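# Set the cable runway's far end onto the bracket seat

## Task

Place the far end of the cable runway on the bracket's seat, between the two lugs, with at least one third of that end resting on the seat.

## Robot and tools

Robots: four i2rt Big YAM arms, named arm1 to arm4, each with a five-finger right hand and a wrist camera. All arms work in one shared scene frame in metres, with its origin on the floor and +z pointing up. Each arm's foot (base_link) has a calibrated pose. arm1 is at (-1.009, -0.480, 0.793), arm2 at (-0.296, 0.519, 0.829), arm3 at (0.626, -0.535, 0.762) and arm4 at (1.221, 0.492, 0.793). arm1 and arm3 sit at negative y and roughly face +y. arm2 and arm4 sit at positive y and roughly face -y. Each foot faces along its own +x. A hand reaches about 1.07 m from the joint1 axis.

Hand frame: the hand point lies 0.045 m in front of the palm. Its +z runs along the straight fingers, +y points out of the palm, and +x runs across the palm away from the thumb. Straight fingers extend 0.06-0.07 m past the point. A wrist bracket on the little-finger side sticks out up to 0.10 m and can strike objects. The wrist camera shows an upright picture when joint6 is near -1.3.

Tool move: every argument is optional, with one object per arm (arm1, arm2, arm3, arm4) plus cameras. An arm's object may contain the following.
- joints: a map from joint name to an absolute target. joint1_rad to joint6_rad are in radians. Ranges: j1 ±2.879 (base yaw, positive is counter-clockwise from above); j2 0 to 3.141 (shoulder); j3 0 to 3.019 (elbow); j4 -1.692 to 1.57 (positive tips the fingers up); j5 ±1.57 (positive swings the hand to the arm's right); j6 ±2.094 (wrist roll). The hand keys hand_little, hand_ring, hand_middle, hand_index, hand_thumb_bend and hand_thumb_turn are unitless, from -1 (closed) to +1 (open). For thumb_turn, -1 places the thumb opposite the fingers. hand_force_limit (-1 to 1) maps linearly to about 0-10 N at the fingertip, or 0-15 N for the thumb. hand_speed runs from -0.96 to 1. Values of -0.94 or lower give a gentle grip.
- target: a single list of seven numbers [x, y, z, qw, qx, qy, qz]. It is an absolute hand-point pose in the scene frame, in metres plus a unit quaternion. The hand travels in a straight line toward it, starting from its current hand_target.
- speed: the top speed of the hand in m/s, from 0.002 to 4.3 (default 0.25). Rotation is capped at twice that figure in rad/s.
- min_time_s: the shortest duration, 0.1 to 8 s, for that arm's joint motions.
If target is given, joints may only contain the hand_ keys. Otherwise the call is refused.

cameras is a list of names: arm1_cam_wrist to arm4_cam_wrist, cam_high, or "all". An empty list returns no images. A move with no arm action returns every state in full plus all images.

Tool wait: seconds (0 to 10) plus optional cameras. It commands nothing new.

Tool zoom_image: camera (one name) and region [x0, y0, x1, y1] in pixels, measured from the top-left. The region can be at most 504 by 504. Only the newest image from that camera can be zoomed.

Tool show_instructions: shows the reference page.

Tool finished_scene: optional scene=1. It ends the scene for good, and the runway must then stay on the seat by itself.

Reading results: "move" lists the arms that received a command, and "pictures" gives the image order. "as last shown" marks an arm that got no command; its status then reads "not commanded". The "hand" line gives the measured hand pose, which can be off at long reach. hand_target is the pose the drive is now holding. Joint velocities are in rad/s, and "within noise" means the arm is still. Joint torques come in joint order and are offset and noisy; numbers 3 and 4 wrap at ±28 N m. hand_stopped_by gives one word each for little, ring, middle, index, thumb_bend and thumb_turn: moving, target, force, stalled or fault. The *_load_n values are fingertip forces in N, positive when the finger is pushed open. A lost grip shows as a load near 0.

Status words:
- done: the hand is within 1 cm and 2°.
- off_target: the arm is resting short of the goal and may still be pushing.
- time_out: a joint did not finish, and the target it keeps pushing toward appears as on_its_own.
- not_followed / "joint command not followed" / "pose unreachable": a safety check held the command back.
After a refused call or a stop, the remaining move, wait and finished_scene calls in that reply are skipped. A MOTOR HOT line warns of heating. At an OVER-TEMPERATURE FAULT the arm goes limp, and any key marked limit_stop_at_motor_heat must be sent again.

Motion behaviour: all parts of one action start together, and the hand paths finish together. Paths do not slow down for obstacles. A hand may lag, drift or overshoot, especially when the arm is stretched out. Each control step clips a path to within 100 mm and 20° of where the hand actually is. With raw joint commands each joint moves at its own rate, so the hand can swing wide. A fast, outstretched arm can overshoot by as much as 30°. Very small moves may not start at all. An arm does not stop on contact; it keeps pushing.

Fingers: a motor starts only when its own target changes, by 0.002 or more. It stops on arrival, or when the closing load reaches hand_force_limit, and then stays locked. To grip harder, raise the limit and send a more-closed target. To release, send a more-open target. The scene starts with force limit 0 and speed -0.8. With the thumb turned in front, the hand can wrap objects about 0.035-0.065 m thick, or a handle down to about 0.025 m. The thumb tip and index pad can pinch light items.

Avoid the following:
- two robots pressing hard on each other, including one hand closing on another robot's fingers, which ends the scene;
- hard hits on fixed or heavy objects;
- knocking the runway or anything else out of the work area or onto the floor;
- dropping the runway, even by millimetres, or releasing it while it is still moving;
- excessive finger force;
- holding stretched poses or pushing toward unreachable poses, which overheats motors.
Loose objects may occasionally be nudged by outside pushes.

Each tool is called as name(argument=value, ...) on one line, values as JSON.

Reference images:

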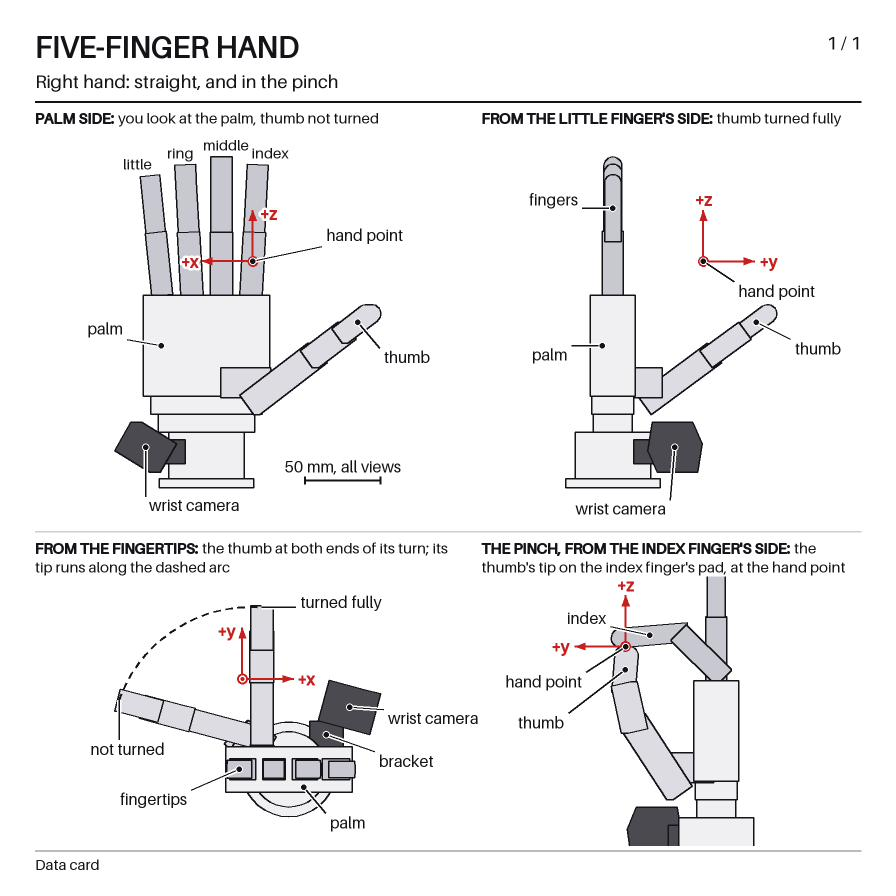

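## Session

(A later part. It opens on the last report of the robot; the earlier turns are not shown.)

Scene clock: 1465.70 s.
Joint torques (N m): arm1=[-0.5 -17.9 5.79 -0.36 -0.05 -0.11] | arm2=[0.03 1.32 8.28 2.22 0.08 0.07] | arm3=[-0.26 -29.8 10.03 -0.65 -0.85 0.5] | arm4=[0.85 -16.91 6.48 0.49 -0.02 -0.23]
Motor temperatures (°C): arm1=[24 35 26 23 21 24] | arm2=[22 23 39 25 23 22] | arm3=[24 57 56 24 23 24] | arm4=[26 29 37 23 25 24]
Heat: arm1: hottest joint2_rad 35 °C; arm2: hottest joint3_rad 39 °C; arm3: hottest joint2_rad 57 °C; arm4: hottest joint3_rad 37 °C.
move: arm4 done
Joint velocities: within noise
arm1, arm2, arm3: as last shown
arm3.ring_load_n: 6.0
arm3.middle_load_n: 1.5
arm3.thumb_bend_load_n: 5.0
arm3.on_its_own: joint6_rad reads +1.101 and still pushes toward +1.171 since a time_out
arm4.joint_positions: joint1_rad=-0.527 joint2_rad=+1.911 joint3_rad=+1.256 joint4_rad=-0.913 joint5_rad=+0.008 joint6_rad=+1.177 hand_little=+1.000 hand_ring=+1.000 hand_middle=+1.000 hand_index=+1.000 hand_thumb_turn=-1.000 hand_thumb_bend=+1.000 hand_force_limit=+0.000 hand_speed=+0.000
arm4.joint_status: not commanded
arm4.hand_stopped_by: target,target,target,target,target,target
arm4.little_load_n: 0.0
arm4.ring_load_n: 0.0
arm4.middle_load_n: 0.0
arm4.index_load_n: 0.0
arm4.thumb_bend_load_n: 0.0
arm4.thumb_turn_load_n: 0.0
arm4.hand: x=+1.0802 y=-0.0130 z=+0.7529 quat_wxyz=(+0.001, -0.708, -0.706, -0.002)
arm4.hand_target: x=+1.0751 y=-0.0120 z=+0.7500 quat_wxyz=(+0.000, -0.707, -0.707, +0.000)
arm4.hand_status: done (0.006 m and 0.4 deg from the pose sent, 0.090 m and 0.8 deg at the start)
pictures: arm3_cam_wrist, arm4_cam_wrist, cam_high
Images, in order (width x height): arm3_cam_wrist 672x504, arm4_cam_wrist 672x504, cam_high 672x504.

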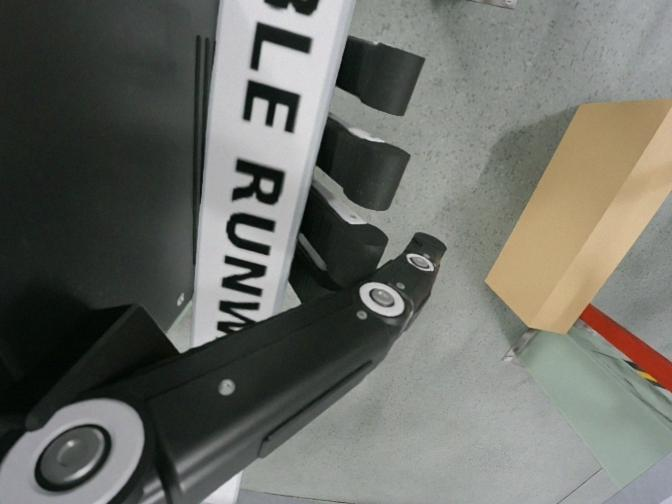

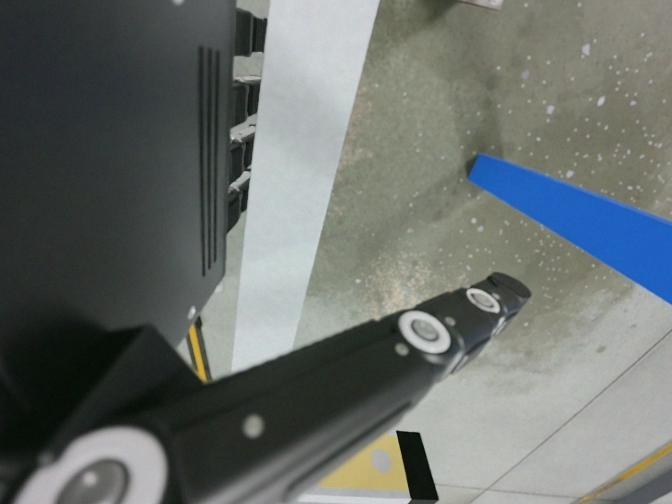

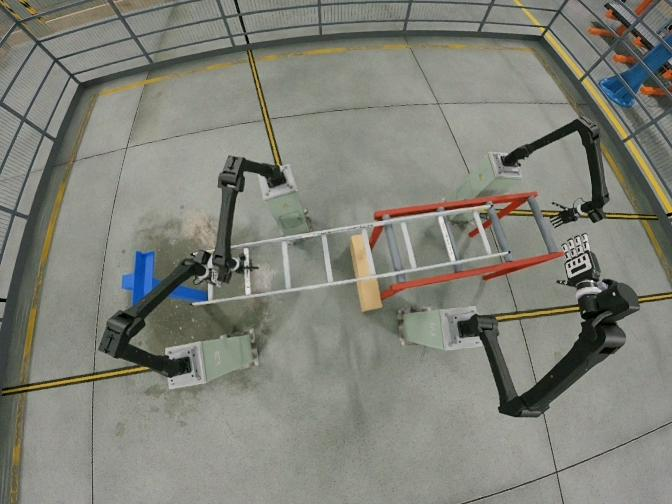

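move(arm4={"target": [1.103, -0.012, 0.75, 0, 0.7071, 0.7071, 0], "speed": 0.06})

move(arm4={"joints": {"hand_little": -0.9, "hand_ring": -0.9, "hand_middle": -0.9, "hand_index": -0.9, "hand_speed": -0.5, "hand_force_limit": 0.0}}, cameras=["arm4_cam_wrist"])

Scene clock: 1480.23 s.
Joint torques (N m): arm1=[-0.67 -18.08 5.87 -0.31 -0.04 -0.11] | arm2=[0.03 1.26 8.28 2.24 0.08 0.07] | arm3=[0.56 -29.63 10.03 -0.77 -0.9 0.56] | arm4=[3.37 -18.49 5.72 0.28 -0.2 -0.03]
Motor temperatures (°C): arm1=[24 35 26 23 21 24] | arm2=[22 23 39 25 23 22] | arm3=[24 56 53 24 23 24] | arm4=[26 28 37 23 25 24]
Heat: arm1: hottest joint2_rad 35 °C; arm2: hottest joint3_rad 39 °C; arm3: hottest joint2_rad 56 °C; arm4: hottest joint3_rad 37 °C.
move: arm4 off_target
Joint velocities: within noise
arm1, arm2, arm3: as last shown
arm3.joint_positions: joint1_rad=-0.596 joint2_rad=+2.100 joint3_rad=+1.624 joint4_rad=-1.186 joint5_rad=+0.025 joint6_rad=+1.094 hand_little=-0.790 hand_ring=-0.882 hand_middle=-0.900 hand_index=-0.900 hand_thumb_turn=-1.000 hand_thumb_bend=+0.477 hand_force_limit=-0.400 hand_speed=-0.700
arm3.little_load_n: 0.0
arm3.ring_load_n: 6.5
arm3.middle_load_n: 2.0
arm3.on_its_own: joint6_rad reads +1.094 and still pushes toward +1.171 since a time_out
arm3.hand: x=+0.8042 y=+0.0273 z=+0.7393 quat_wxyz=(+0.043, +0.729, -0.683, +0.023)
arm3.hand_target: x=+0.8134 y=+0.0631 z=+0.8286 quat_wxyz=(-0.028, +0.703, -0.710, -0.013)
arm4.joint_positions: joint1_rad=-0.510 joint2_rad=+1.911 joint3_rad=+1.227 joint4_rad=-0.894 joint5_rad=+0.012 joint6_rad=+1.205 hand_little=+1.000 hand_ring=+1.000 hand_middle=+1.000 hand_index=+1.000 hand_thumb_turn=-1.000 hand_thumb_bend=+1.000 hand_force_limit=+0.000 hand_speed=+0.000
arm4.joint_status: not commanded
arm4.hand_stopped_by: target,target,target,target,target,target
arm4.little_load_n: -0.5
arm4.ring_load_n: 0.0
arm4.middle_load_n: 0.0
arm4.index_load_n: 0.0
arm4.thumb_bend_load_n: 0.0
arm4.thumb_turn_load_n: 0.0
arm4.hand: x=+1.0906 y=-0.0081 z=+0.7442 quat_wxyz=(+0.005, -0.712, -0.702, -0.006)
arm4.hand_target: x=+1.1029 y=-0.0118 z=+0.7499 quat_wxyz=(+0.000, -0.707, -0.707, +0.000)
arm4.hand_status: off_target (0.014 m and 1.2 deg from the pose sent, 0.023 m and 0.4 deg at the start)
pictures: none

Scene clock: 1481.97 s.
Joint torques (N m): arm1=[-0.38 -18.02 5.87 -0.34 -0.04 -0.11] | arm2=[0.03 1.32 8.27 2.24 0.08 0.07] | arm3=[0.85 -29.45 10.14 -0.75 -0.97 0.58] | arm4=[3.25 -18.61 6.63 -0.05 -0.39 -0.1]
Motor temperatures (°C): arm1=[24 35 26 23 21 24] | arm2=[22 23 39 25 23 22] | arm3=[24 56 53 24 23 24] | arm4=[26 28 36 23 25 24]
Heat: arm1: hottest joint2_rad 35 °C; arm2: hottest joint3_rad 39 °C; arm3: hottest joint2_rad 56 °C; arm4: hottest joint3_rad 36 °C.
move: arm4 off_target
Joint velocities: within noise
arm1, arm3: as last shown
arm1.index_load_n: -0.5
arm2.joint_positions: joint1_rad=-0.211 joint2_rad=+0.534 joint3_rad=+1.375 joint4_rad=-1.139 joint5_rad=+0.245 joint6_rad=-1.411 hand_little=+1.000 hand_ring=+1.000 hand_middle=+1.000 hand_index=+1.000 hand_thumb_turn=+1.000 hand_thumb_bend=+1.000 hand_force_limit=+0.000 hand_speed=-0.800
arm2.joint_status: not commanded
arm2.hand_stopped_by: target,target,target,target,target,target
arm2.little_load_n: 0.0
arm2.ring_load_n: 0.0
arm2.middle_load_n: 0.0
arm2.index_load_n: 0.0
arm2.thumb_bend_load_n: 0.0
arm2.thumb_turn_load_n: 0.0
arm2.hand: x=-0.4449 y=+0.3444 z=+1.3858 quat_wxyz=(+0.508, +0.371, -0.708, +0.321)
arm2.hand_target: x=-0.4441 y=+0.3469 z=+1.3942 quat_wxyz=(+0.513, +0.367, -0.703, +0.327)
arm2.hand_status: not commanded
arm3.joint_positions: joint1_rad=-0.598 joint2_rad=+2.095 joint3_rad=+1.624 joint4_rad=-1.186 joint5_rad=+0.027 joint6_rad=+1.092 hand_little=-0.790 hand_ring=-0.882 hand_middle=-0.900 hand_index=-0.900 hand_thumb_turn=-1.000 hand_thumb_bend=+0.477 hand_force_limit=-0.400 hand_speed=-0.700
arm3.ring_load_n: 6.0
arm3.middle_load_n: 1.5
arm3.thumb_bend_load_n: 5.5
arm3.thumb_turn_load_n: 1.0
arm3.on_its_own: joint6_rad reads +1.092 and still pushes toward +1.171 since a time_out
arm3.hand: x=+0.8057 y=+0.0273 z=+0.7418 quat_wxyz=(+0.040, +0.729, -0.683, +0.023)
arm3.hand_target: x=+0.8134 y=+0.0631 z=+0.8286 quat_wxyz=(-0.028, +0.704, -0.710, -0.013)
arm4.joint_positions: joint1_rad=-0.508 joint2_rad=+1.913 joint3_rad=+1.215 joint4_rad=-0.885 joint5_rad=+0.017 joint6_rad=+1.213 hand_little=-0.696 hand_ring=-0.744 hand_middle=-0.789 hand_index=-0.836 hand_thumb_turn=-1.000 hand_thumb_bend=+1.000 hand_force_limit=+0.000 hand_speed=-0.500
arm4.joint_status: hand_little off_target (ended at -0.696, target -0.900); hand_ring off_target (ended at -0.744, target -0.900); hand_middle off_target (ended at -0.789, target -0.900); hand_index off_target (ended at -0.836, target -0.900); the others done
arm4.hand_stopped_by: force,force,force,force,target,target
arm4.little_load_n: 0.0
arm4.ring_load_n: 0.0
arm4.middle_load_n: 0.0
arm4.index_load_n: 4.5
arm4.thumb_bend_load_n: 0.0
arm4.thumb_turn_load_n: 0.0
arm4.hand: x=+1.0922 y=-0.0048 z=+0.7393 quat_wxyz=(+0.008, -0.714, -0.700, -0.007)
arm4.hand_target: x=+1.1029 y=-0.0118 z=+0.7499 quat_wxyz=(+0.000, -0.707, -0.707, +0.000)
arm4.hand_status: not commanded
Images, in order (width x height): arm4_cam_wrist 672x504.

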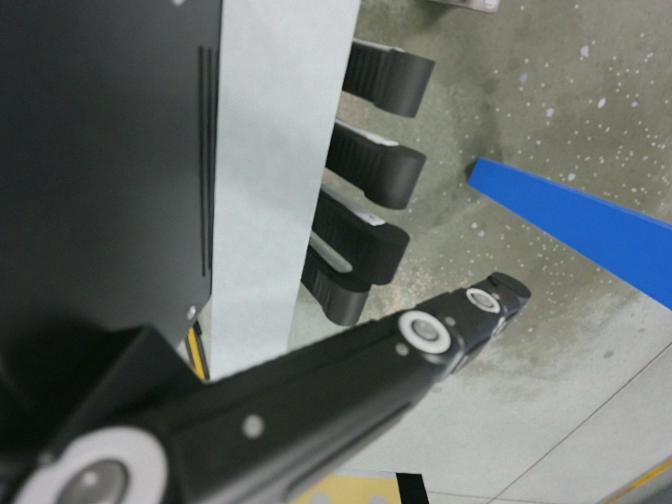

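move(arm4={"joints": {"hand_thumb_bend": -0.6, "hand_speed": -0.6, "hand_force_limit": -0.4}})

move(arm4={"target": [1.10, -0.025, 0.83, 0, 0.7071, 0.7071, 0], "speed": 0.08}, arm3={"target": [0.81, 0.045, 0.84, 0, 0.7071, -0.7071, 0], "speed": 0.08}, cameras=["arm4_cam_wrist", "arm3_cam_wrist", "cam_high", "arm2_cam_wrist"])

Scene clock: 1501.60 s.
Joint torques (N m): arm1=[-0.5 -18.14 5.94 -0.36 -0.05 -0.11] | arm2=[0.03 1.26 8.27 2.22 0.08 0.07] | arm3=[0.5 -29.57 10.07 -0.76 -0.99 0.58] | arm4=[3.19 -18.67 6.6 -0.05 -0.38 -0.1]
Motor temperatures (°C): arm1=[24 35 26 23 21 24] | arm2=[22 23 39 25 23 22] | arm3=[24 56 52 24 23 25] | arm4=[26 29 35 23 25 24]
Heat: arm1: hottest joint2_rad 35 °C; arm2: hottest joint3_rad 39 °C; arm3: hottest joint2_rad 56 °C; arm4: hottest joint3_rad 35 °C.
move: arm4 off_target
Joint velocities: within noise
arm1.joint_positions: joint1_rad=+0.509 joint2_rad=+1.863 joint3_rad=+1.370 joint4_rad=-1.116 joint5_rad=+0.004 joint6_rad=-1.204 hand_little=+1.000 hand_ring=+1.000 hand_middle=+1.000 hand_index=+1.000 hand_thumb_turn=+1.000 hand_thumb_bend=+1.000 hand_force_limit=+0.000 hand_speed=-0.800
arm1.joint_status: not commanded
arm1.hand_stopped_by: target,target,target,target,target,target
arm1.little_load_n: 0.0
arm1.ring_load_n: 0.0
arm1.middle_load_n: 0.0
arm1.index_load_n: 0.0
arm1.thumb_bend_load_n: 0.0
arm1.thumb_turn_load_n: 0.0
arm1.hand: x=-1.1340 y=-0.0224 z=+0.8267 quat_wxyz=(+0.010, +0.708, +0.707, -0.004)
arm1.hand_target: x=-1.1300 y=-0.0201 z=+0.8349 quat_wxyz=(+0.000, +0.707, +0.707, +0.000)
arm1.hand_status: not commanded
arm2, arm3: as last shown
arm3.ring_load_n: 6.5
arm3.middle_load_n: 2.0
arm3.thumb_turn_load_n: 0.5
arm3.on_its_own: joint6_rad reads +1.092 and still pushes toward +1.171 since a time_out
arm4.joint_positions: joint1_rad=-0.508 joint2_rad=+1.913 joint3_rad=+1.215 joint4_rad=-0.885 joint5_rad=+0.017 joint6_rad=+1.213 hand_little=-0.696 hand_ring=-0.744 hand_middle=-0.789 hand_index=-0.836 hand_thumb_turn=-1.000 hand_thumb_bend=+0.512 hand_force_limit=-0.400 hand_speed=-0.600
arm4.joint_status: hand_thumb_bend off_target (ended at +0.512, target -0.600); the others done
arm4.hand_stopped_by: force,force,force,force,force,target
arm4.little_load_n: 0.0
arm4.ring_load_n: 0.0
arm4.middle_load_n: 0.0
arm4.index_load_n: 4.5
arm4.thumb_bend_load_n: 7.0
arm4.thumb_turn_load_n: 1.5
arm4.hand: x=+1.0922 y=-0.0048 z=+0.7393 quat_wxyz=(+0.008, -0.714, -0.700, -0.007)
arm4.hand_target: x=+1.1029 y=-0.0118 z=+0.7499 quat_wxyz=(+0.000, -0.707, -0.707, +0.000)
arm4.hand_status: not commanded
pictures: none

Scene clock: 1503.23 s.
Joint torques (N m): arm1=[-0.56 -18.14 5.85 -0.32 -0.04 -0.12] | arm2=[0.03 1.32 8.28 2.22 0.09 0.07] | arm3=[0.38 -26.7 10.04 -2.22 -0.89 0.43] | arm4=[3.55 -22.77 11.33 -1.65 -0.49 -0.11]
Motor temperatures (°C): arm1=[24 35 26 23 21 24] | arm2=[22 23 39 25 23 22] | arm3=[24 57 52 24 23 25] | arm4=[26 29 36 23 25 24]
Heat: arm1: hottest joint2_rad 35 °C; arm2: hottest joint3_rad 39 °C; arm3: hottest joint2_rad 57 °C; arm4: hottest joint3_rad 36 °C.
move: arm3 off_target; arm4 off_target
Joint velocities: within noise
arm1, arm2: as last shown
arm3.joint_positions: joint1_rad=-0.602 joint2_rad=+2.047 joint3_rad=+1.624 joint4_rad=-1.224 joint5_rad=+0.025 joint6_rad=+1.091 hand_little=-0.790 hand_ring=-0.882 hand_middle=-0.900 hand_index=-0.900 hand_thumb_turn=-1.000 hand_thumb_bend=+0.477 hand_force_limit=-0.400 hand_speed=-0.700
arm3.joint_status: not commanded
arm3.hand_stopped_by: force,force,target,target,force,target
arm3.little_load_n: 0.0
arm3.ring_load_n: 4.5
arm3.middle_load_n: 1.5
arm3.index_load_n: 0.0
arm3.thumb_bend_load_n: 5.0
arm3.thumb_turn_load_n: 0.5
arm3.hand: x=+0.8060 y=+0.0232 z=+0.7697 quat_wxyz=(+0.036, +0.728, -0.684, +0.021)
arm3.hand_target: x=+0.8089 y=+0.0420 z=+0.8378 quat_wxyz=(+0.000, +0.708, -0.706, -0.002)
arm3.hand_status: off_target (0.074 m and 6.0 deg from the pose sent, 0.100 m and 6.5 deg at the start)
arm4.joint_positions: joint1_rad=-0.507 joint2_rad=+1.871 joint3_rad=+1.273 joint4_rad=-1.040 joint5_rad=+0.018 joint6_rad=+1.217 hand_little=-0.696 hand_ring=-0.744 hand_middle=-0.789 hand_index=-0.836 hand_thumb_turn=-1.000 hand_thumb_bend=+0.512 hand_force_limit=-0.400 hand_speed=-0.600
arm4.joint_status: not commanded
arm4.hand_stopped_by: force,force,force,force,force,target
arm4.little_load_n: 1.0
arm4.ring_load_n: 2.5
arm4.middle_load_n: 0.5
arm4.index_load_n: 2.0
arm4.thumb_bend_load_n: 6.5
arm4.thumb_turn_load_n: 1.5
arm4.hand: x=+1.0942 y=+0.0005 z=+0.7776 quat_wxyz=(+0.020, -0.714, -0.699, -0.032)
arm4.hand_target: x=+1.1008 y=-0.0228 z=+0.8285 quat_wxyz=(-0.001, -0.707, -0.707, +0.000)
arm4.hand_status: off_target (0.059 m and 4.5 deg from the pose sent, 0.093 m and 1.7 deg at the start)
pictures: arm2_cam_wrist, arm3_cam_wrist, arm4_cam_wrist, cam_high
Images, in order (width x height): arm2_cam_wrist 672x504, arm3_cam_wrist 672x504, arm4_cam_wrist 672x504, cam_high 672x504.

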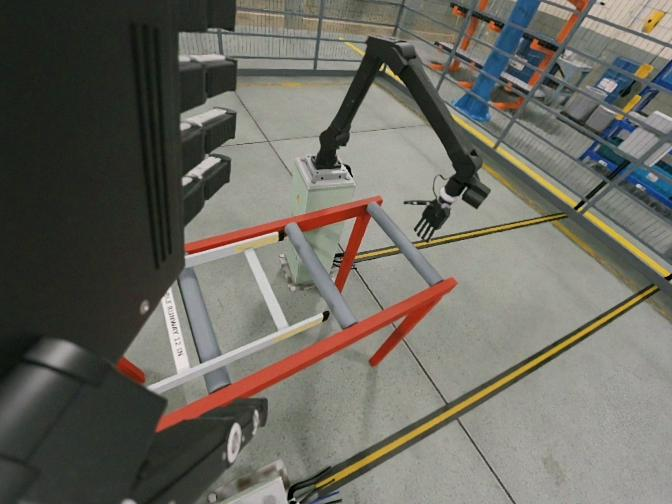

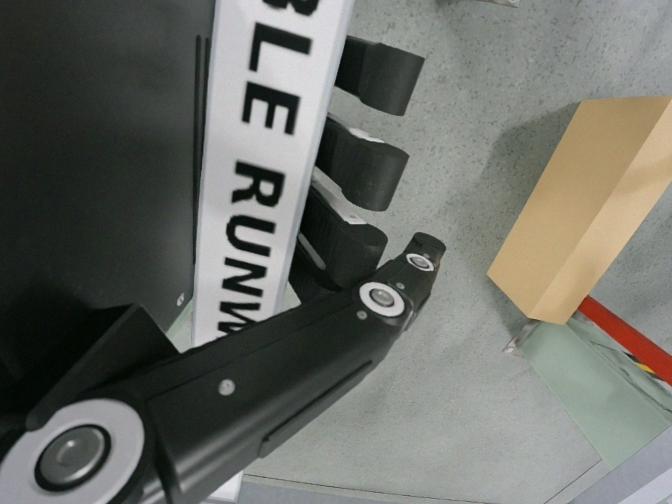

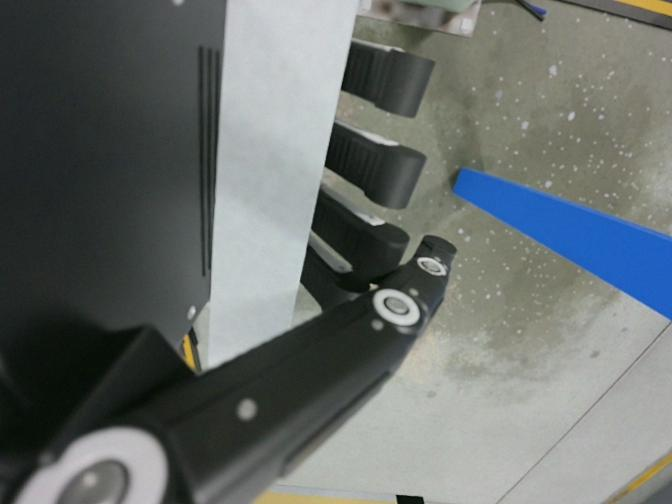

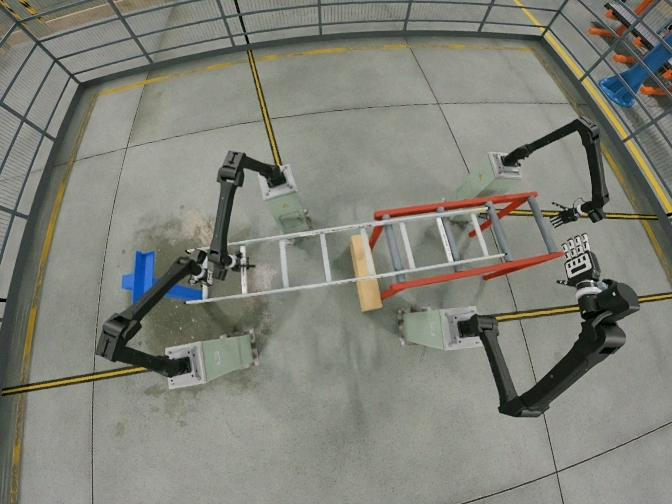

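move(arm4={"target": [1.10, -0.035, 0.87, 0, 0.7071, 0.7071, 0], "speed": 0.08}, arm3={"target": [0.81, 0.045, 0.86, 0, 0.7071, -0.7071, 0], "speed": 0.08})

move(arm4={"target": [1.19, -0.035, 0.895, 0, 0.7071, 0.7071, 0], "speed": 0.08}, arm3={"target": [0.90, 0.045, 0.865, 0, 0.7071, -0.7071, 0], "speed": 0.08}, cameras=["arm4_cam_wrist", "arm3_cam_wrist", "cam_high", "arm2_cam_wrist"])

Scene clock: 1523.40 s.
Joint torques (N m): arm1=[-0.5 -18.14 5.87 -0.39 -0.05 -0.11] | arm2=[0.03 1.32 8.28 2.22 0.08 0.07] | arm3=[0.62 -27.16 11.06 -2.52 -0.89 0.4] | arm4=[3.96 -24.64 14.01 -2.69 -0.53 -0.08]
Motor temperatures (°C): arm1=[24 35 26 23 21 24] | arm2=[22 23 39 25 23 22] | arm3=[24 56 51 24 23 24] | arm4=[26 30 38 23 25 24]
Heat: arm1: hottest joint2_rad 35 °C; arm2: hottest joint3_rad 39 °C; arm3: hottest joint2_rad 56 °C; arm4: hottest joint3_rad 38 °C.
move: arm3 off_target; arm4 off_target
Joint velocities: within noise
arm1, arm2: as last shown
arm2.middle_load_n: -0.5
arm3.joint_positions: joint1_rad=-0.602 joint2_rad=+2.034 joint3_rad=+1.639 joint4_rad=-1.264 joint5_rad=+0.024 joint6_rad=+1.094 hand_little=-0.790 hand_ring=-0.882 hand_middle=-0.900 hand_index=-0.900 hand_thumb_turn=-1.000 hand_thumb_bend=+0.477 hand_force_limit=-0.400 hand_speed=-0.700
arm3.joint_status: not commanded
arm3.hand_stopped_by: force,force,target,target,force,target
arm3.little_load_n: 0.0
arm3.ring_load_n: 5.0
arm3.middle_load_n: 1.0
arm3.index_load_n: 0.0
arm3.thumb_bend_load_n: 5.0
arm3.thumb_turn_load_n: 0.5
arm3.hand: x=+0.8051 y=+0.0210 z=+0.7833 quat_wxyz=(+0.041, +0.727, -0.685, +0.022)
arm3.hand_target: x=+0.8085 y=+0.0412 z=+0.8578 quat_wxyz=(-0.001, +0.708, -0.706, -0.002)
arm3.hand_status: off_target (0.081 m and 6.4 deg from the pose sent, 0.093 m and 6.0 deg at the start)
arm4.joint_positions: joint1_rad=-0.506 joint2_rad=+1.863 joint3_rad=+1.316 joint4_rad=-1.111 joint5_rad=+0.018 joint6_rad=+1.221 hand_little=-0.696 hand_ring=-0.744 hand_middle=-0.789 hand_index=-0.836 hand_thumb_turn=-1.000 hand_thumb_bend=+0.512 hand_force_limit=-0.400 hand_speed=-0.600
arm4.joint_status: not commanded
arm4.hand_stopped_by: force,force,force,force,force,target
arm4.little_load_n: 5.5
arm4.ring_load_n: 3.5
arm4.middle_load_n: 0.0
arm4.index_load_n: 0.0
arm4.thumb_bend_load_n: 6.5
arm4.thumb_turn_load_n: 1.5
arm4.hand: x=+1.0936 y=-0.0022 z=+0.7958 quat_wxyz=(+0.024, -0.715, -0.698, -0.041)
arm4.hand_target: x=+1.1014 y=-0.0308 z=+0.8674 quat_wxyz=(-0.002, -0.707, -0.707, +0.001)
arm4.hand_status: off_target (0.081 m and 5.6 deg from the pose sent, 0.099 m and 4.5 deg at the start)
pictures: none

Scene clock: 1525.37 s.
Joint torques (N m): arm1=[-0.44 -18.37 5.9 -0.34 -0.05 -0.11] | arm2=[0.03 1.26 8.28 2.22 0.08 0.07] | arm3=[0.67 -26.64 12.74 -1.35 -0.98 0.29] | arm4=[3.55 -29.1 10.56 -2.02 -0.5 -0.17]
Motor temperatures (°C): arm1=[24 35 26 23 21 24] | arm2=[22 23 39 25 23 22] | arm3=[24 56 51 24 23 24] | arm4=[26 30 38 24 25 24]
Heat: arm1: hottest joint2_rad 35 °C; arm2: hottest joint3_rad 39 °C; arm3: hottest joint2_rad 56 °C; arm4: hottest joint3_rad 38 °C.
move: arm3 off_target; arm4 off_target
Joint velocities: within noise
arm1, arm2: as last shown
arm2.middle_load_n: 0.0
arm3.joint_positions: joint1_rad=-0.734 joint2_rad=+2.118 joint3_rad=+1.807 joint4_rad=-1.375 joint5_rad=+0.026 joint6_rad=+0.976 hand_little=-0.790 hand_ring=-0.882 hand_middle=-0.900 hand_index=-0.900 hand_thumb_turn=-1.000 hand_thumb_bend=+0.477 hand_force_limit=-0.400 hand_speed=-0.700
arm3.joint_status: not commanded
arm3.hand_stopped_by: force,force,target,target,force,target
arm3.little_load_n: 0.0
arm3.ring_load_n: 6.0
arm3.middle_load_n: 1.5
arm3.index_load_n: 0.0
arm3.thumb_bend_load_n: 5.0
arm3.thumb_turn_load_n: 0.5
arm3.hand: x=+0.8884 y=+0.0100 z=+0.7934 quat_wxyz=(+0.058, +0.722, -0.689, +0.021)
arm3.hand_target: x=+0.8972 y=+0.0397 z=+0.8652 quat_wxyz=(-0.001, +0.708, -0.706, -0.002)
arm3.hand_status: off_target (0.081 m and 7.6 deg from the pose sent, 0.128 m and 6.4 deg at the start)
arm4.joint_positions: joint1_rad=-0.331 joint2_rad=+1.846 joint3_rad=+1.316 joint4_rad=-1.165 joint5_rad=+0.020 joint6_rad=+1.399 hand_little=-0.695 hand_ring=-0.744 hand_middle=-0.789 hand_index=-0.836 hand_thumb_turn=-1.000 hand_thumb_bend=+0.512 hand_force_limit=-0.400 hand_speed=-0.600
arm4.joint_status: not commanded
arm4.hand_stopped_by: force,force,force,force,force,target
arm4.little_load_n: 8.0
arm4.ring_load_n: 1.0
arm4.middle_load_n: 0.0
arm4.index_load_n: 0.0
arm4.thumb_bend_load_n: 6.5
arm4.thumb_turn_load_n: 1.5
arm4.hand: x=+1.1789 y=-0.0158 z=+0.8045 quat_wxyz=(+0.040, -0.715, -0.696, -0.050)
arm4.hand_target: x=+1.1905 y=-0.0314 z=+0.8882 quat_wxyz=(-0.001, -0.707, -0.707, +0.000)
arm4.hand_status: off_target (0.093 m and 7.6 deg from the pose sent, 0.142 m and 5.6 deg at the start)
pictures: arm2_cam_wrist, arm3_cam_wrist, arm4_cam_wrist, cam_high
Images, in order (width x height): arm2_cam_wrist 672x504, arm3_cam_wrist 672x504, arm4_cam_wrist 672x504, cam_high 672x504.

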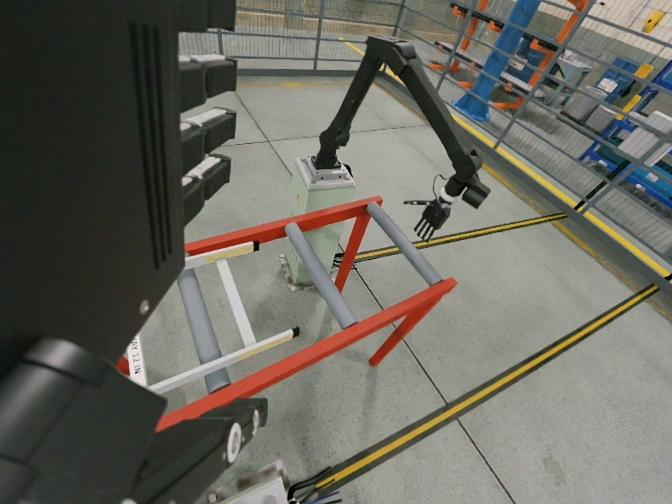

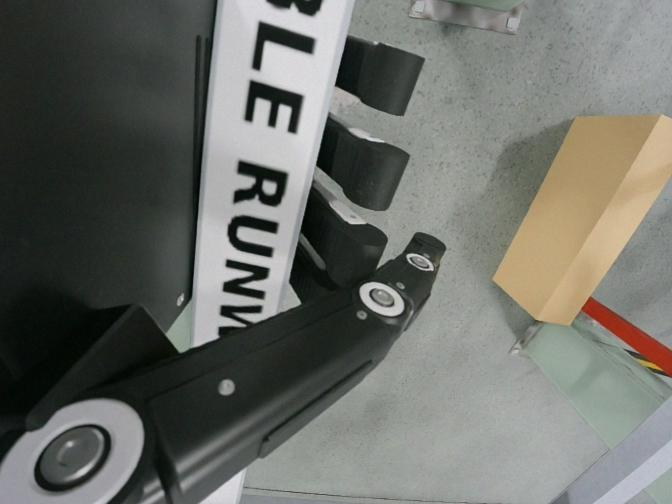

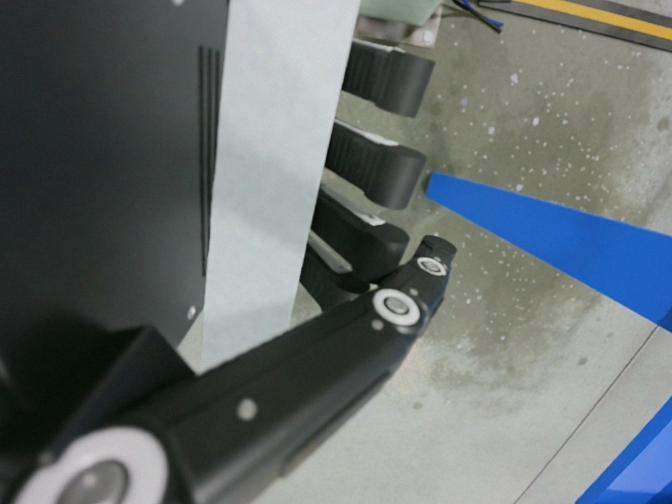

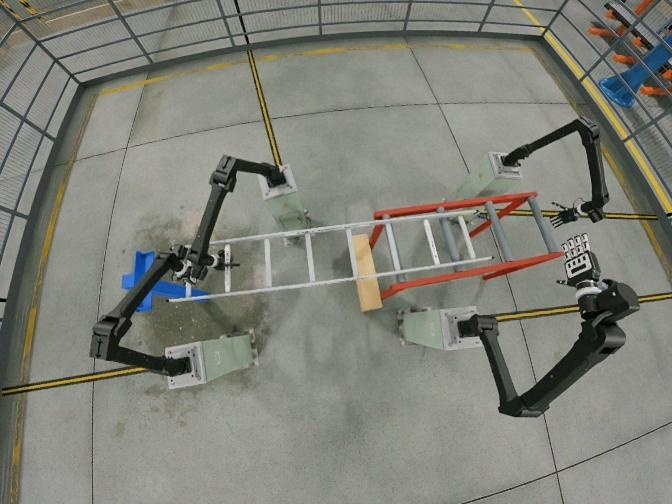

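zoom_image(camera="cam_high", region=[100, 205, 300, 345])

zoom_image(camera="cam_high", region=[110, 235, 210, 325])

Scaled by 2.520 from the camera's image (finer frame: 960x720).

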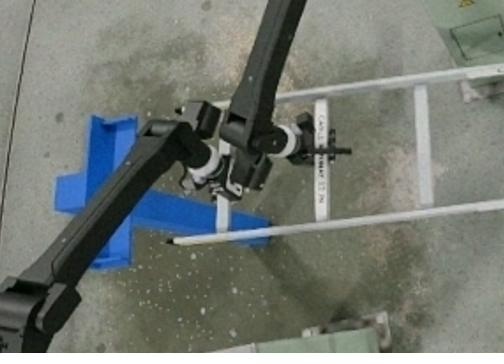

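Scaled by 5.040 from the camera's image (finer frame: 960x720).

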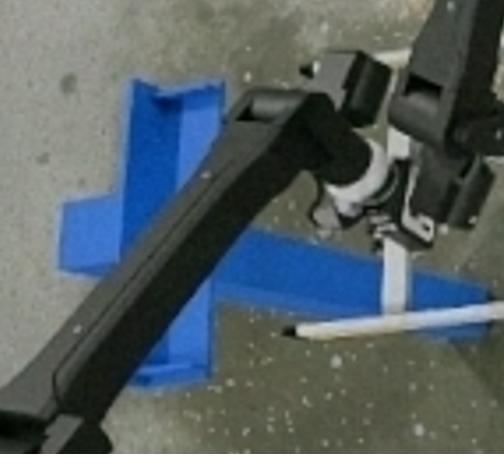

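move(arm4={"target": [1.225, -0.018, 0.91, 0, 0.7071, 0.7071, 0], "speed": 0.08}, arm3={"target": [0.935, 0.055, 0.895, 0, 0.7071, -0.7071, 0], "speed": 0.08}, cameras=["arm4_cam_wrist", "cam_high", "arm3_cam_wrist"])

zoom_image(camera="cam_high", region=[110, 235, 210, 325])

Scene clock: 1570.90 s.
Joint torques (N m): arm1=[-0.56 -18.26 5.85 -0.32 -0.05 -0.11] | arm2=[0.03 1.26 8.28 2.22 0.09 0.07] | arm3=[0.91 -28.81 13.42 -1.37 -1.04 0.37] | arm4=[3.25 -27.4 11 -2.03 -0.54 -0.11]
Motor temperatures (°C): arm1=[24 36 26 23 21 24] | arm2=[22 23 39 25 23 22] | arm3=[24 55 59 24 23 24] | arm4=[26 32 38 24 25 24]
Heat: arm1: hottest joint2_rad 36 °C; arm2: hottest joint3_rad 39 °C; arm3: hottest joint3_rad 59 °C; arm4: hottest joint3_rad 38 °C.
move: arm3 off_target; arm4 off_target
Joint velocities: within noise
arm1, arm2: as last shown
arm3.joint_positions: joint1_rad=-0.771 joint2_rad=+2.197 joint3_rad=+1.993 joint4_rad=-1.497 joint5_rad=+0.026 joint6_rad=+0.932 hand_little=-0.790 hand_ring=-0.882 hand_middle=-0.900 hand_index=-0.900 hand_thumb_turn=-1.000 hand_thumb_bend=+0.477 hand_force_limit=-0.400 hand_speed=-0.700
arm3.joint_status: not commanded
arm3.hand_stopped_by: force,force,target,target,force,target
arm3.little_load_n: 1.0
arm3.ring_load_n: 6.0
arm3.middle_load_n: 1.5
arm3.index_load_n: 0.0
arm3.thumb_bend_load_n: 5.0
arm3.thumb_turn_load_n: 0.5
arm3.hand: x=+0.9230 y=+0.0205 z=+0.8122 quat_wxyz=(+0.067, +0.724, -0.686, +0.020)
arm3.hand_target: x=+0.9311 y=+0.0483 z=+0.8945 quat_wxyz=(-0.001, +0.708, -0.706, -0.003)
arm3.hand_status: off_target (0.091 m and 8.5 deg from the pose sent, 0.121 m and 7.6 deg at the start; pose on its path clipped on 3 of 45 steps)
arm4.joint_positions: joint1_rad=-0.262 joint2_rad=+1.771 joint3_rad=+1.270 joint4_rad=-1.187 joint5_rad=+0.021 joint6_rad=+1.459 hand_little=-0.695 hand_ring=-0.744 hand_middle=-0.789 hand_index=-0.836 hand_thumb_turn=-1.000 hand_thumb_bend=+0.512 hand_force_limit=-0.400 hand_speed=-0.600
arm4.joint_status: not commanded
arm4.hand_stopped_by: force,force,force,force,force,target
arm4.little_load_n: 8.0
arm4.ring_load_n: 1.0
arm4.middle_load_n: 0.0
arm4.index_load_n: 0.0
arm4.thumb_bend_load_n: 7.0
arm4.thumb_turn_load_n: 1.0
arm4.hand: x=+1.2143 y=-0.0020 z=+0.8252 quat_wxyz=(+0.042, -0.712, -0.699, -0.045)
arm4.hand_target: x=+1.2254 y=-0.0148 z=+0.9040 quat_wxyz=(-0.001, -0.707, -0.707, +0.000)
arm4.hand_status: off_target (0.087 m and 7.1 deg from the pose sent, 0.115 m and 7.6 deg at the start)
pictures: arm3_cam_wrist, arm4_cam_wrist, cam_high
Images, in order (width x height): arm3_cam_wrist 672x504, arm4_cam_wrist 672x504, cam_high 672x504.

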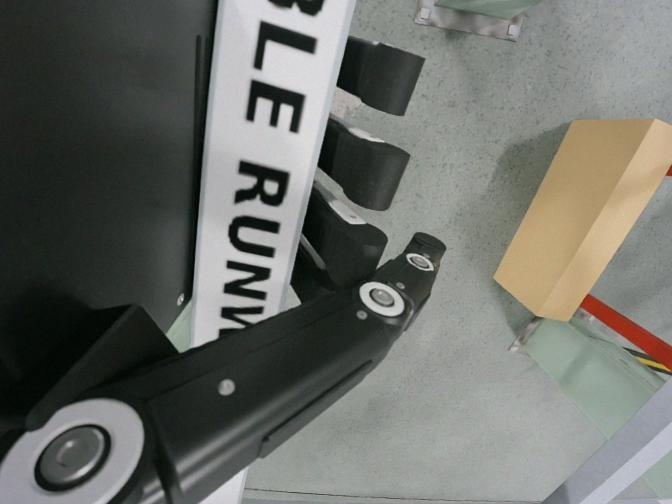

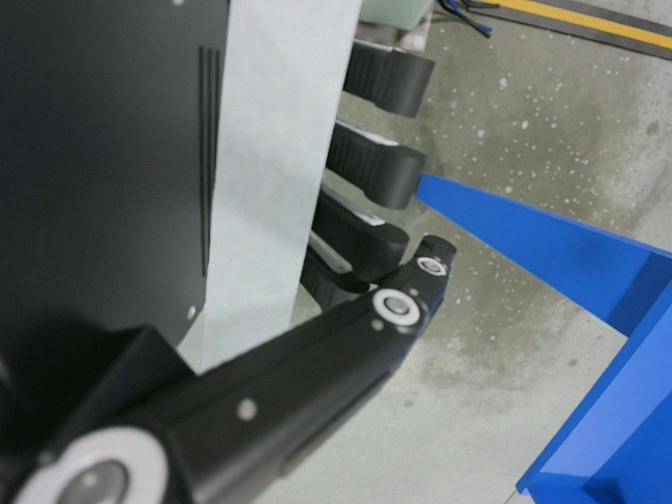

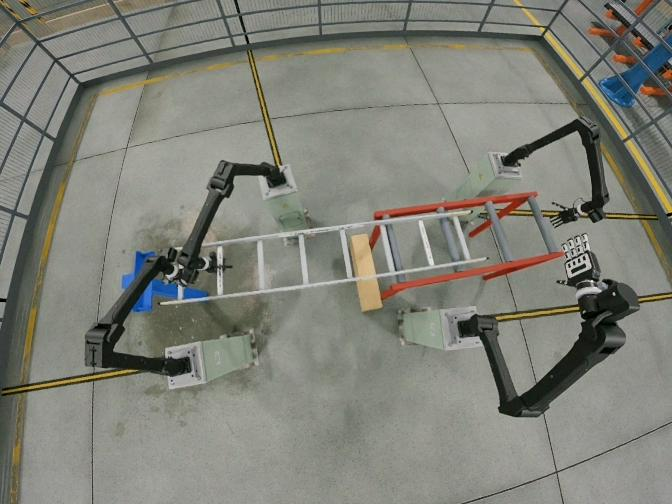

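Scaled by 5.040 from the camera's image (finer frame: 960x720).

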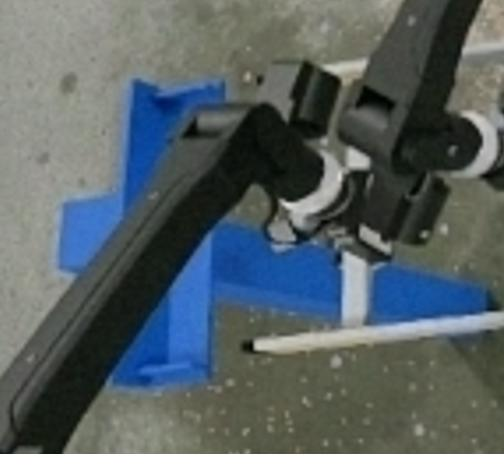

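move(arm4={"target": [1.295, -0.015, 0.92, 0, 0.7071, 0.7071, 0], "speed": 0.07}, arm3={"target": [1.005, 0.06, 0.90, 0, 0.7071, -0.7071, 0], "speed": 0.07}, cameras=["arm4_cam_wrist", "cam_high", "arm2_cam_wrist"])

zoom_image(camera="cam_high", region=[110, 235, 210, 325])

Scene clock: 1603.03 s.
Joint torques (N m): arm1=[-0.5 -18.08 5.82 -0.29 -0.04 -0.11] | arm2=[0.03 1.38 8.27 2.22 0.08 0.07] | arm3=[0.56 -30.21 13.7 -1.1 -1.03 0.38] | arm4=[3.08 -28.04 12.03 -2.06 -0.55 -0.08]
Motor temperatures (°C): arm1=[24 36 26 23 21 24] | arm2=[22 23 39 25 23 22] | arm3=[24 54 62 24 24 24] | arm4=[26 32 37 24 25 24]
Heat: arm1: hottest joint2_rad 36 °C; arm2: hottest joint3_rad 39 °C; arm3: hottest joint3_rad 62 °C; arm4: hottest joint3_rad 37 °C.
move: arm3 off_target; arm4 off_target
Joint velocities: within noise
arm1, arm2: as last shown
arm1.little_load_n: -0.5
arm2.middle_load_n: 0.5
arm3.joint_positions: joint1_rad=-0.849 joint2_rad=+2.368 joint3_rad=+2.305 joint4_rad=-1.646 joint5_rad=+0.024 joint6_rad=+0.849 hand_little=-0.790 hand_ring=-0.882 hand_middle=-0.900 hand_index=-0.900 hand_thumb_turn=-1.000 hand_thumb_bend=+0.477 hand_force_limit=-0.400 hand_speed=-0.700
arm3.joint_status: not commanded
arm3.hand_stopped_by: force,force,target,target,force,target
arm3.little_load_n: 0.5
arm3.ring_load_n: 6.0
arm3.middle_load_n: 1.5
arm3.index_load_n: 0.0
arm3.thumb_bend_load_n: 5.0
arm3.thumb_turn_load_n: 1.0
arm3.hand: x=+0.9916 y=+0.0278 z=+0.8152 quat_wxyz=(+0.072, +0.725, -0.684, +0.015)
arm3.hand_target: x=+1.0003 y=+0.0530 z=+0.8997 quat_wxyz=(-0.001, +0.708, -0.706, -0.003)
arm3.hand_status: off_target (0.092 m and 9.0 deg from the pose sent, 0.126 m and 8.5 deg at the start)
arm4.joint_positions: joint1_rad=-0.112 joint2_rad=+1.758 joint3_rad=+1.249 joint4_rad=-1.207 joint5_rad=+0.021 joint6_rad=+1.602 hand_little=-0.695 hand_ring=-0.744 hand_middle=-0.789 hand_index=-0.836 hand_thumb_turn=-1.000 hand_thumb_bend=+0.512 hand_force_limit=-0.400 hand_speed=-0.600
arm4.joint_status: not commanded
arm4.hand_stopped_by: force,force,force,force,force,target
arm4.little_load_n: 10.0
arm4.ring_load_n: 1.0
arm4.middle_load_n: 0.0
arm4.index_load_n: 0.0
arm4.thumb_bend_load_n: 6.5
arm4.thumb_turn_load_n: 1.5
arm4.hand: x=+1.2838 y=+0.0073 z=+0.8244 quat_wxyz=(+0.057, -0.709, -0.701, -0.047)
arm4.hand_target: x=+1.2949 y=-0.0101 z=+0.9132 quat_wxyz=(-0.001, -0.707, -0.707, -0.001)
arm4.hand_status: off_target (0.099 m and 8.5 deg from the pose sent, 0.125 m and 7.1 deg at the start; pose on its path clipped on 4 of 59 steps)
pictures: arm2_cam_wrist, arm4_cam_wrist, cam_high
Images, in order (width x height): arm2_cam_wrist 672x504, arm4_cam_wrist 672x504, cam_high 672x504.

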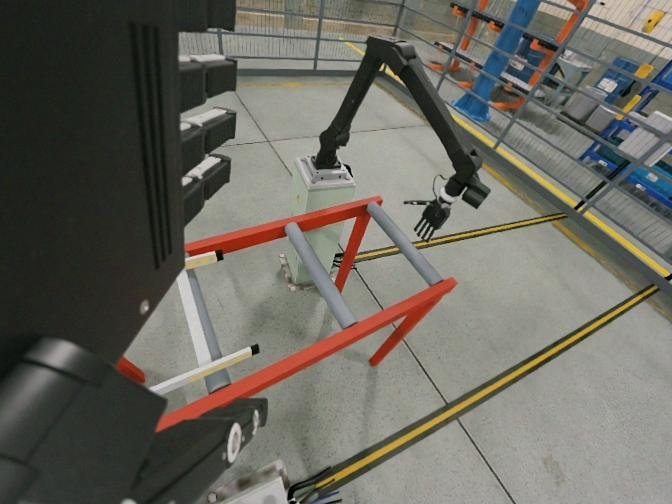

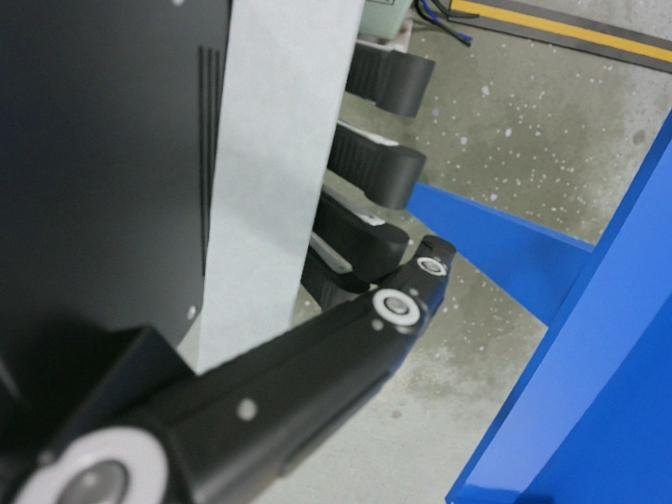

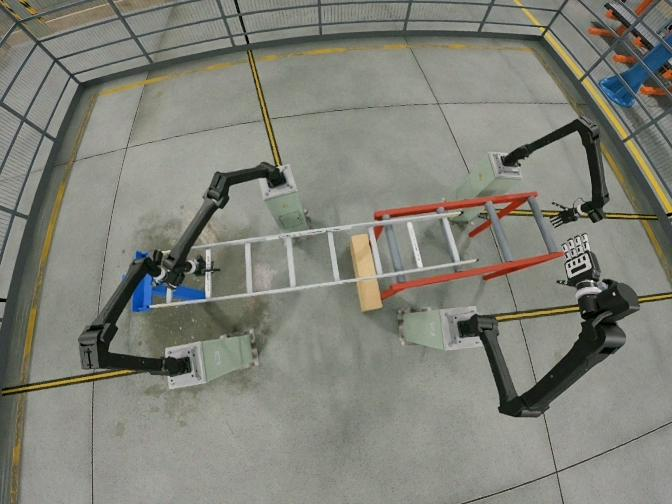

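Scaled by 5.040 from the camera's image (finer frame: 960x720).

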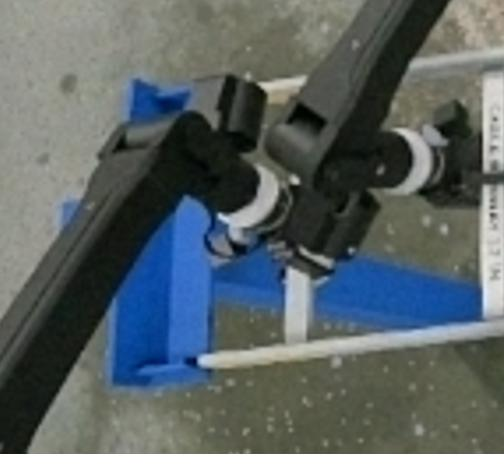

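zoom_image(camera="cam_high", region=[125, 280, 175, 320])

zoom_image(camera="cam_high", region=[125, 240, 185, 285])

Scaled by 10.080 from the camera's image (finer frame: 960x720).

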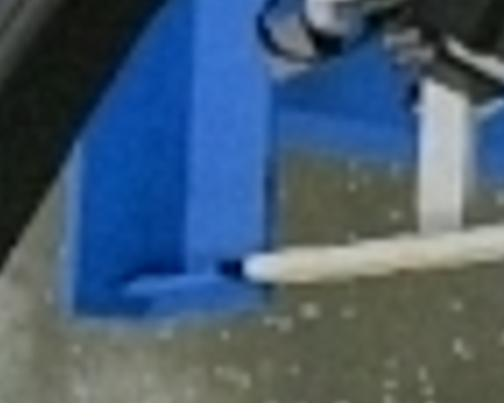

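Scaled by 8.400 from the camera's image (finer frame: 960x720).

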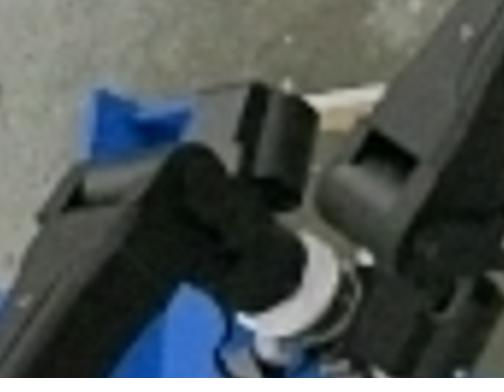

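move(arm4={"target": [1.33, -0.024, 0.925, 0, 0.7071, 0.7071, 0], "speed": 0.06}, arm3={"target": [1.04, 0.05, 0.91, 0, 0.7071, -0.7071, 0], "speed": 0.06}, cameras=["arm4_cam_wrist", "cam_high"])

zoom_image(camera="cam_high", region=[115, 240, 185, 320])

Scene clock: 1644.83 s.
Joint torques (N m): arm1=[-0.5 -18.14 5.86 -0.29 -0.04 -0.12] | arm2=[0.03 1.32 8.27 2.22 0.09 0.07] | arm3=[-0.67 -31.27 13.44 -1.28 -0.95 0.32] | arm4=[3.49 -26.29 14 -2.13 -0.73 -0.06]
Motor temperatures (°C): arm1=[24 36 26 22 21 24] | arm2=[22 23 39 25 23 22] | arm3=[24 66 61 24 24 24] | arm4=[26 32 41 24 25 24]
Heat: arm1: hottest joint2_rad 36 °C; arm2: hottest joint3_rad 39 °C; arm3: hottest joint2_rad 66 °C; arm4: hottest joint3_rad 41 °C.
move: arm3 off_target; arm4 off_target
Joint velocities: within noise
arm1, arm2: as last shown
arm1.little_load_n: 0.0
arm2.middle_load_n: 0.0
arm3.joint_positions: joint1_rad=-0.880 joint2_rad=+2.410 joint3_rad=+2.391 joint4_rad=-1.656 joint5_rad=+0.022 joint6_rad=+0.816 hand_little=-0.790 hand_ring=-0.882 hand_middle=-0.900 hand_index=-0.900 hand_thumb_turn=-1.000 hand_thumb_bend=+0.477 hand_force_limit=-0.400 hand_speed=-0.700
arm3.joint_status: not commanded
arm3.hand_stopped_by: force,force,target,target,force,target
arm3.little_load_n: 0.0
arm3.ring_load_n: 5.5
arm3.middle_load_n: 1.5
arm3.index_load_n: 0.0
arm3.thumb_bend_load_n: 5.0
arm3.thumb_turn_load_n: 1.0
arm3.hand: x=+1.0194 y=+0.0284 z=+0.8167 quat_wxyz=(+0.056, +0.727, -0.685, +0.010)
arm3.hand_target: x=+1.0346 y=+0.0432 z=+0.9085 quat_wxyz=(-0.018, +0.706, -0.708, -0.004)
arm3.hand_status: off_target (0.098 m and 7.3 deg from the pose sent, 0.109 m and 9.0 deg at the start; pose on its path clipped on 8 of 40 steps; a joint's target at an end of its range on 28 of 40 steps)
arm4.joint_positions: joint1_rad=-0.050 joint2_rad=+1.757 joint3_rad=+1.248 joint4_rad=-1.207 joint5_rad=+0.025 joint6_rad=+1.667 hand_little=-0.695 hand_ring=-0.744 hand_middle=-0.789 hand_index=-0.836 hand_thumb_turn=-1.000 hand_thumb_bend=+0.512 hand_force_limit=-0.400 hand_speed=-0.600
arm4.joint_status: not commanded
arm4.hand_stopped_by: force,force,force,force,force,target
arm4.little_load_n: 8.5
arm4.ring_load_n: 0.5
arm4.middle_load_n: 0.0
arm4.index_load_n: 0.0
arm4.thumb_bend_load_n: 7.0
arm4.thumb_turn_load_n: 1.5
arm4.hand: x=+1.3111 y=+0.0088 z=+0.8240 quat_wxyz=(+0.061, -0.710, -0.700, -0.042)
arm4.hand_target: x=+1.3278 y=-0.0154 z=+0.9129 quat_wxyz=(-0.001, -0.707, -0.708, -0.001)
arm4.hand_status: off_target (0.108 m and 8.6 deg from the pose sent, 0.115 m and 8.5 deg at the start; pose on its path clipped on 31 of 40 steps)
Images, in order (width x height): arm4_cam_wrist 672x504, cam_high 672x504.

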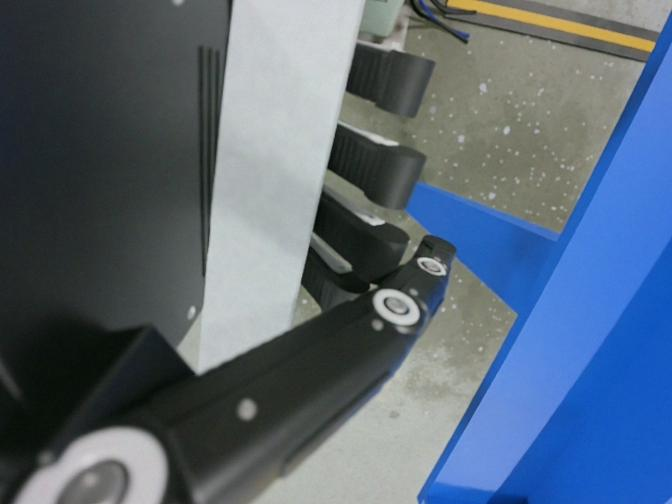

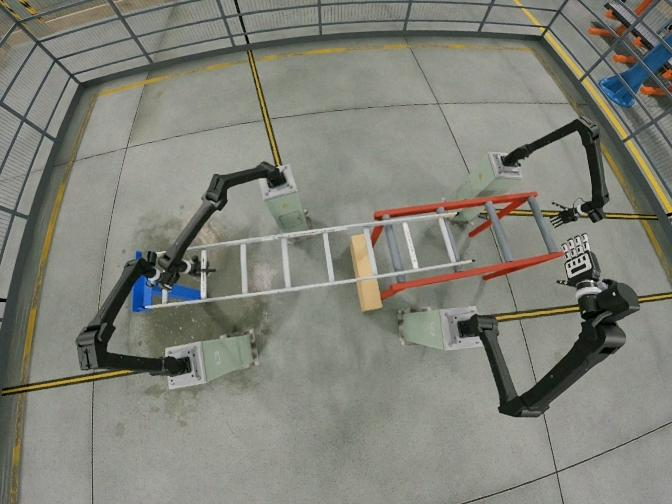

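Scaled by 6.300 from the camera's image (finer frame: 960x720).

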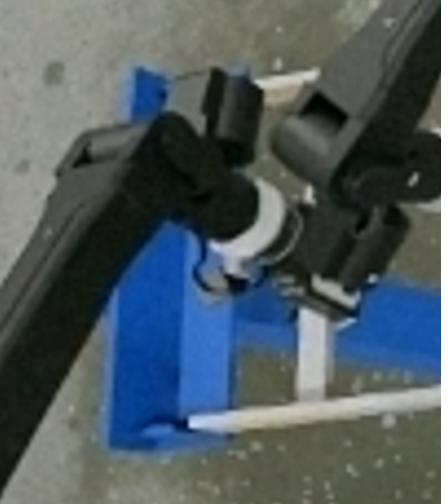

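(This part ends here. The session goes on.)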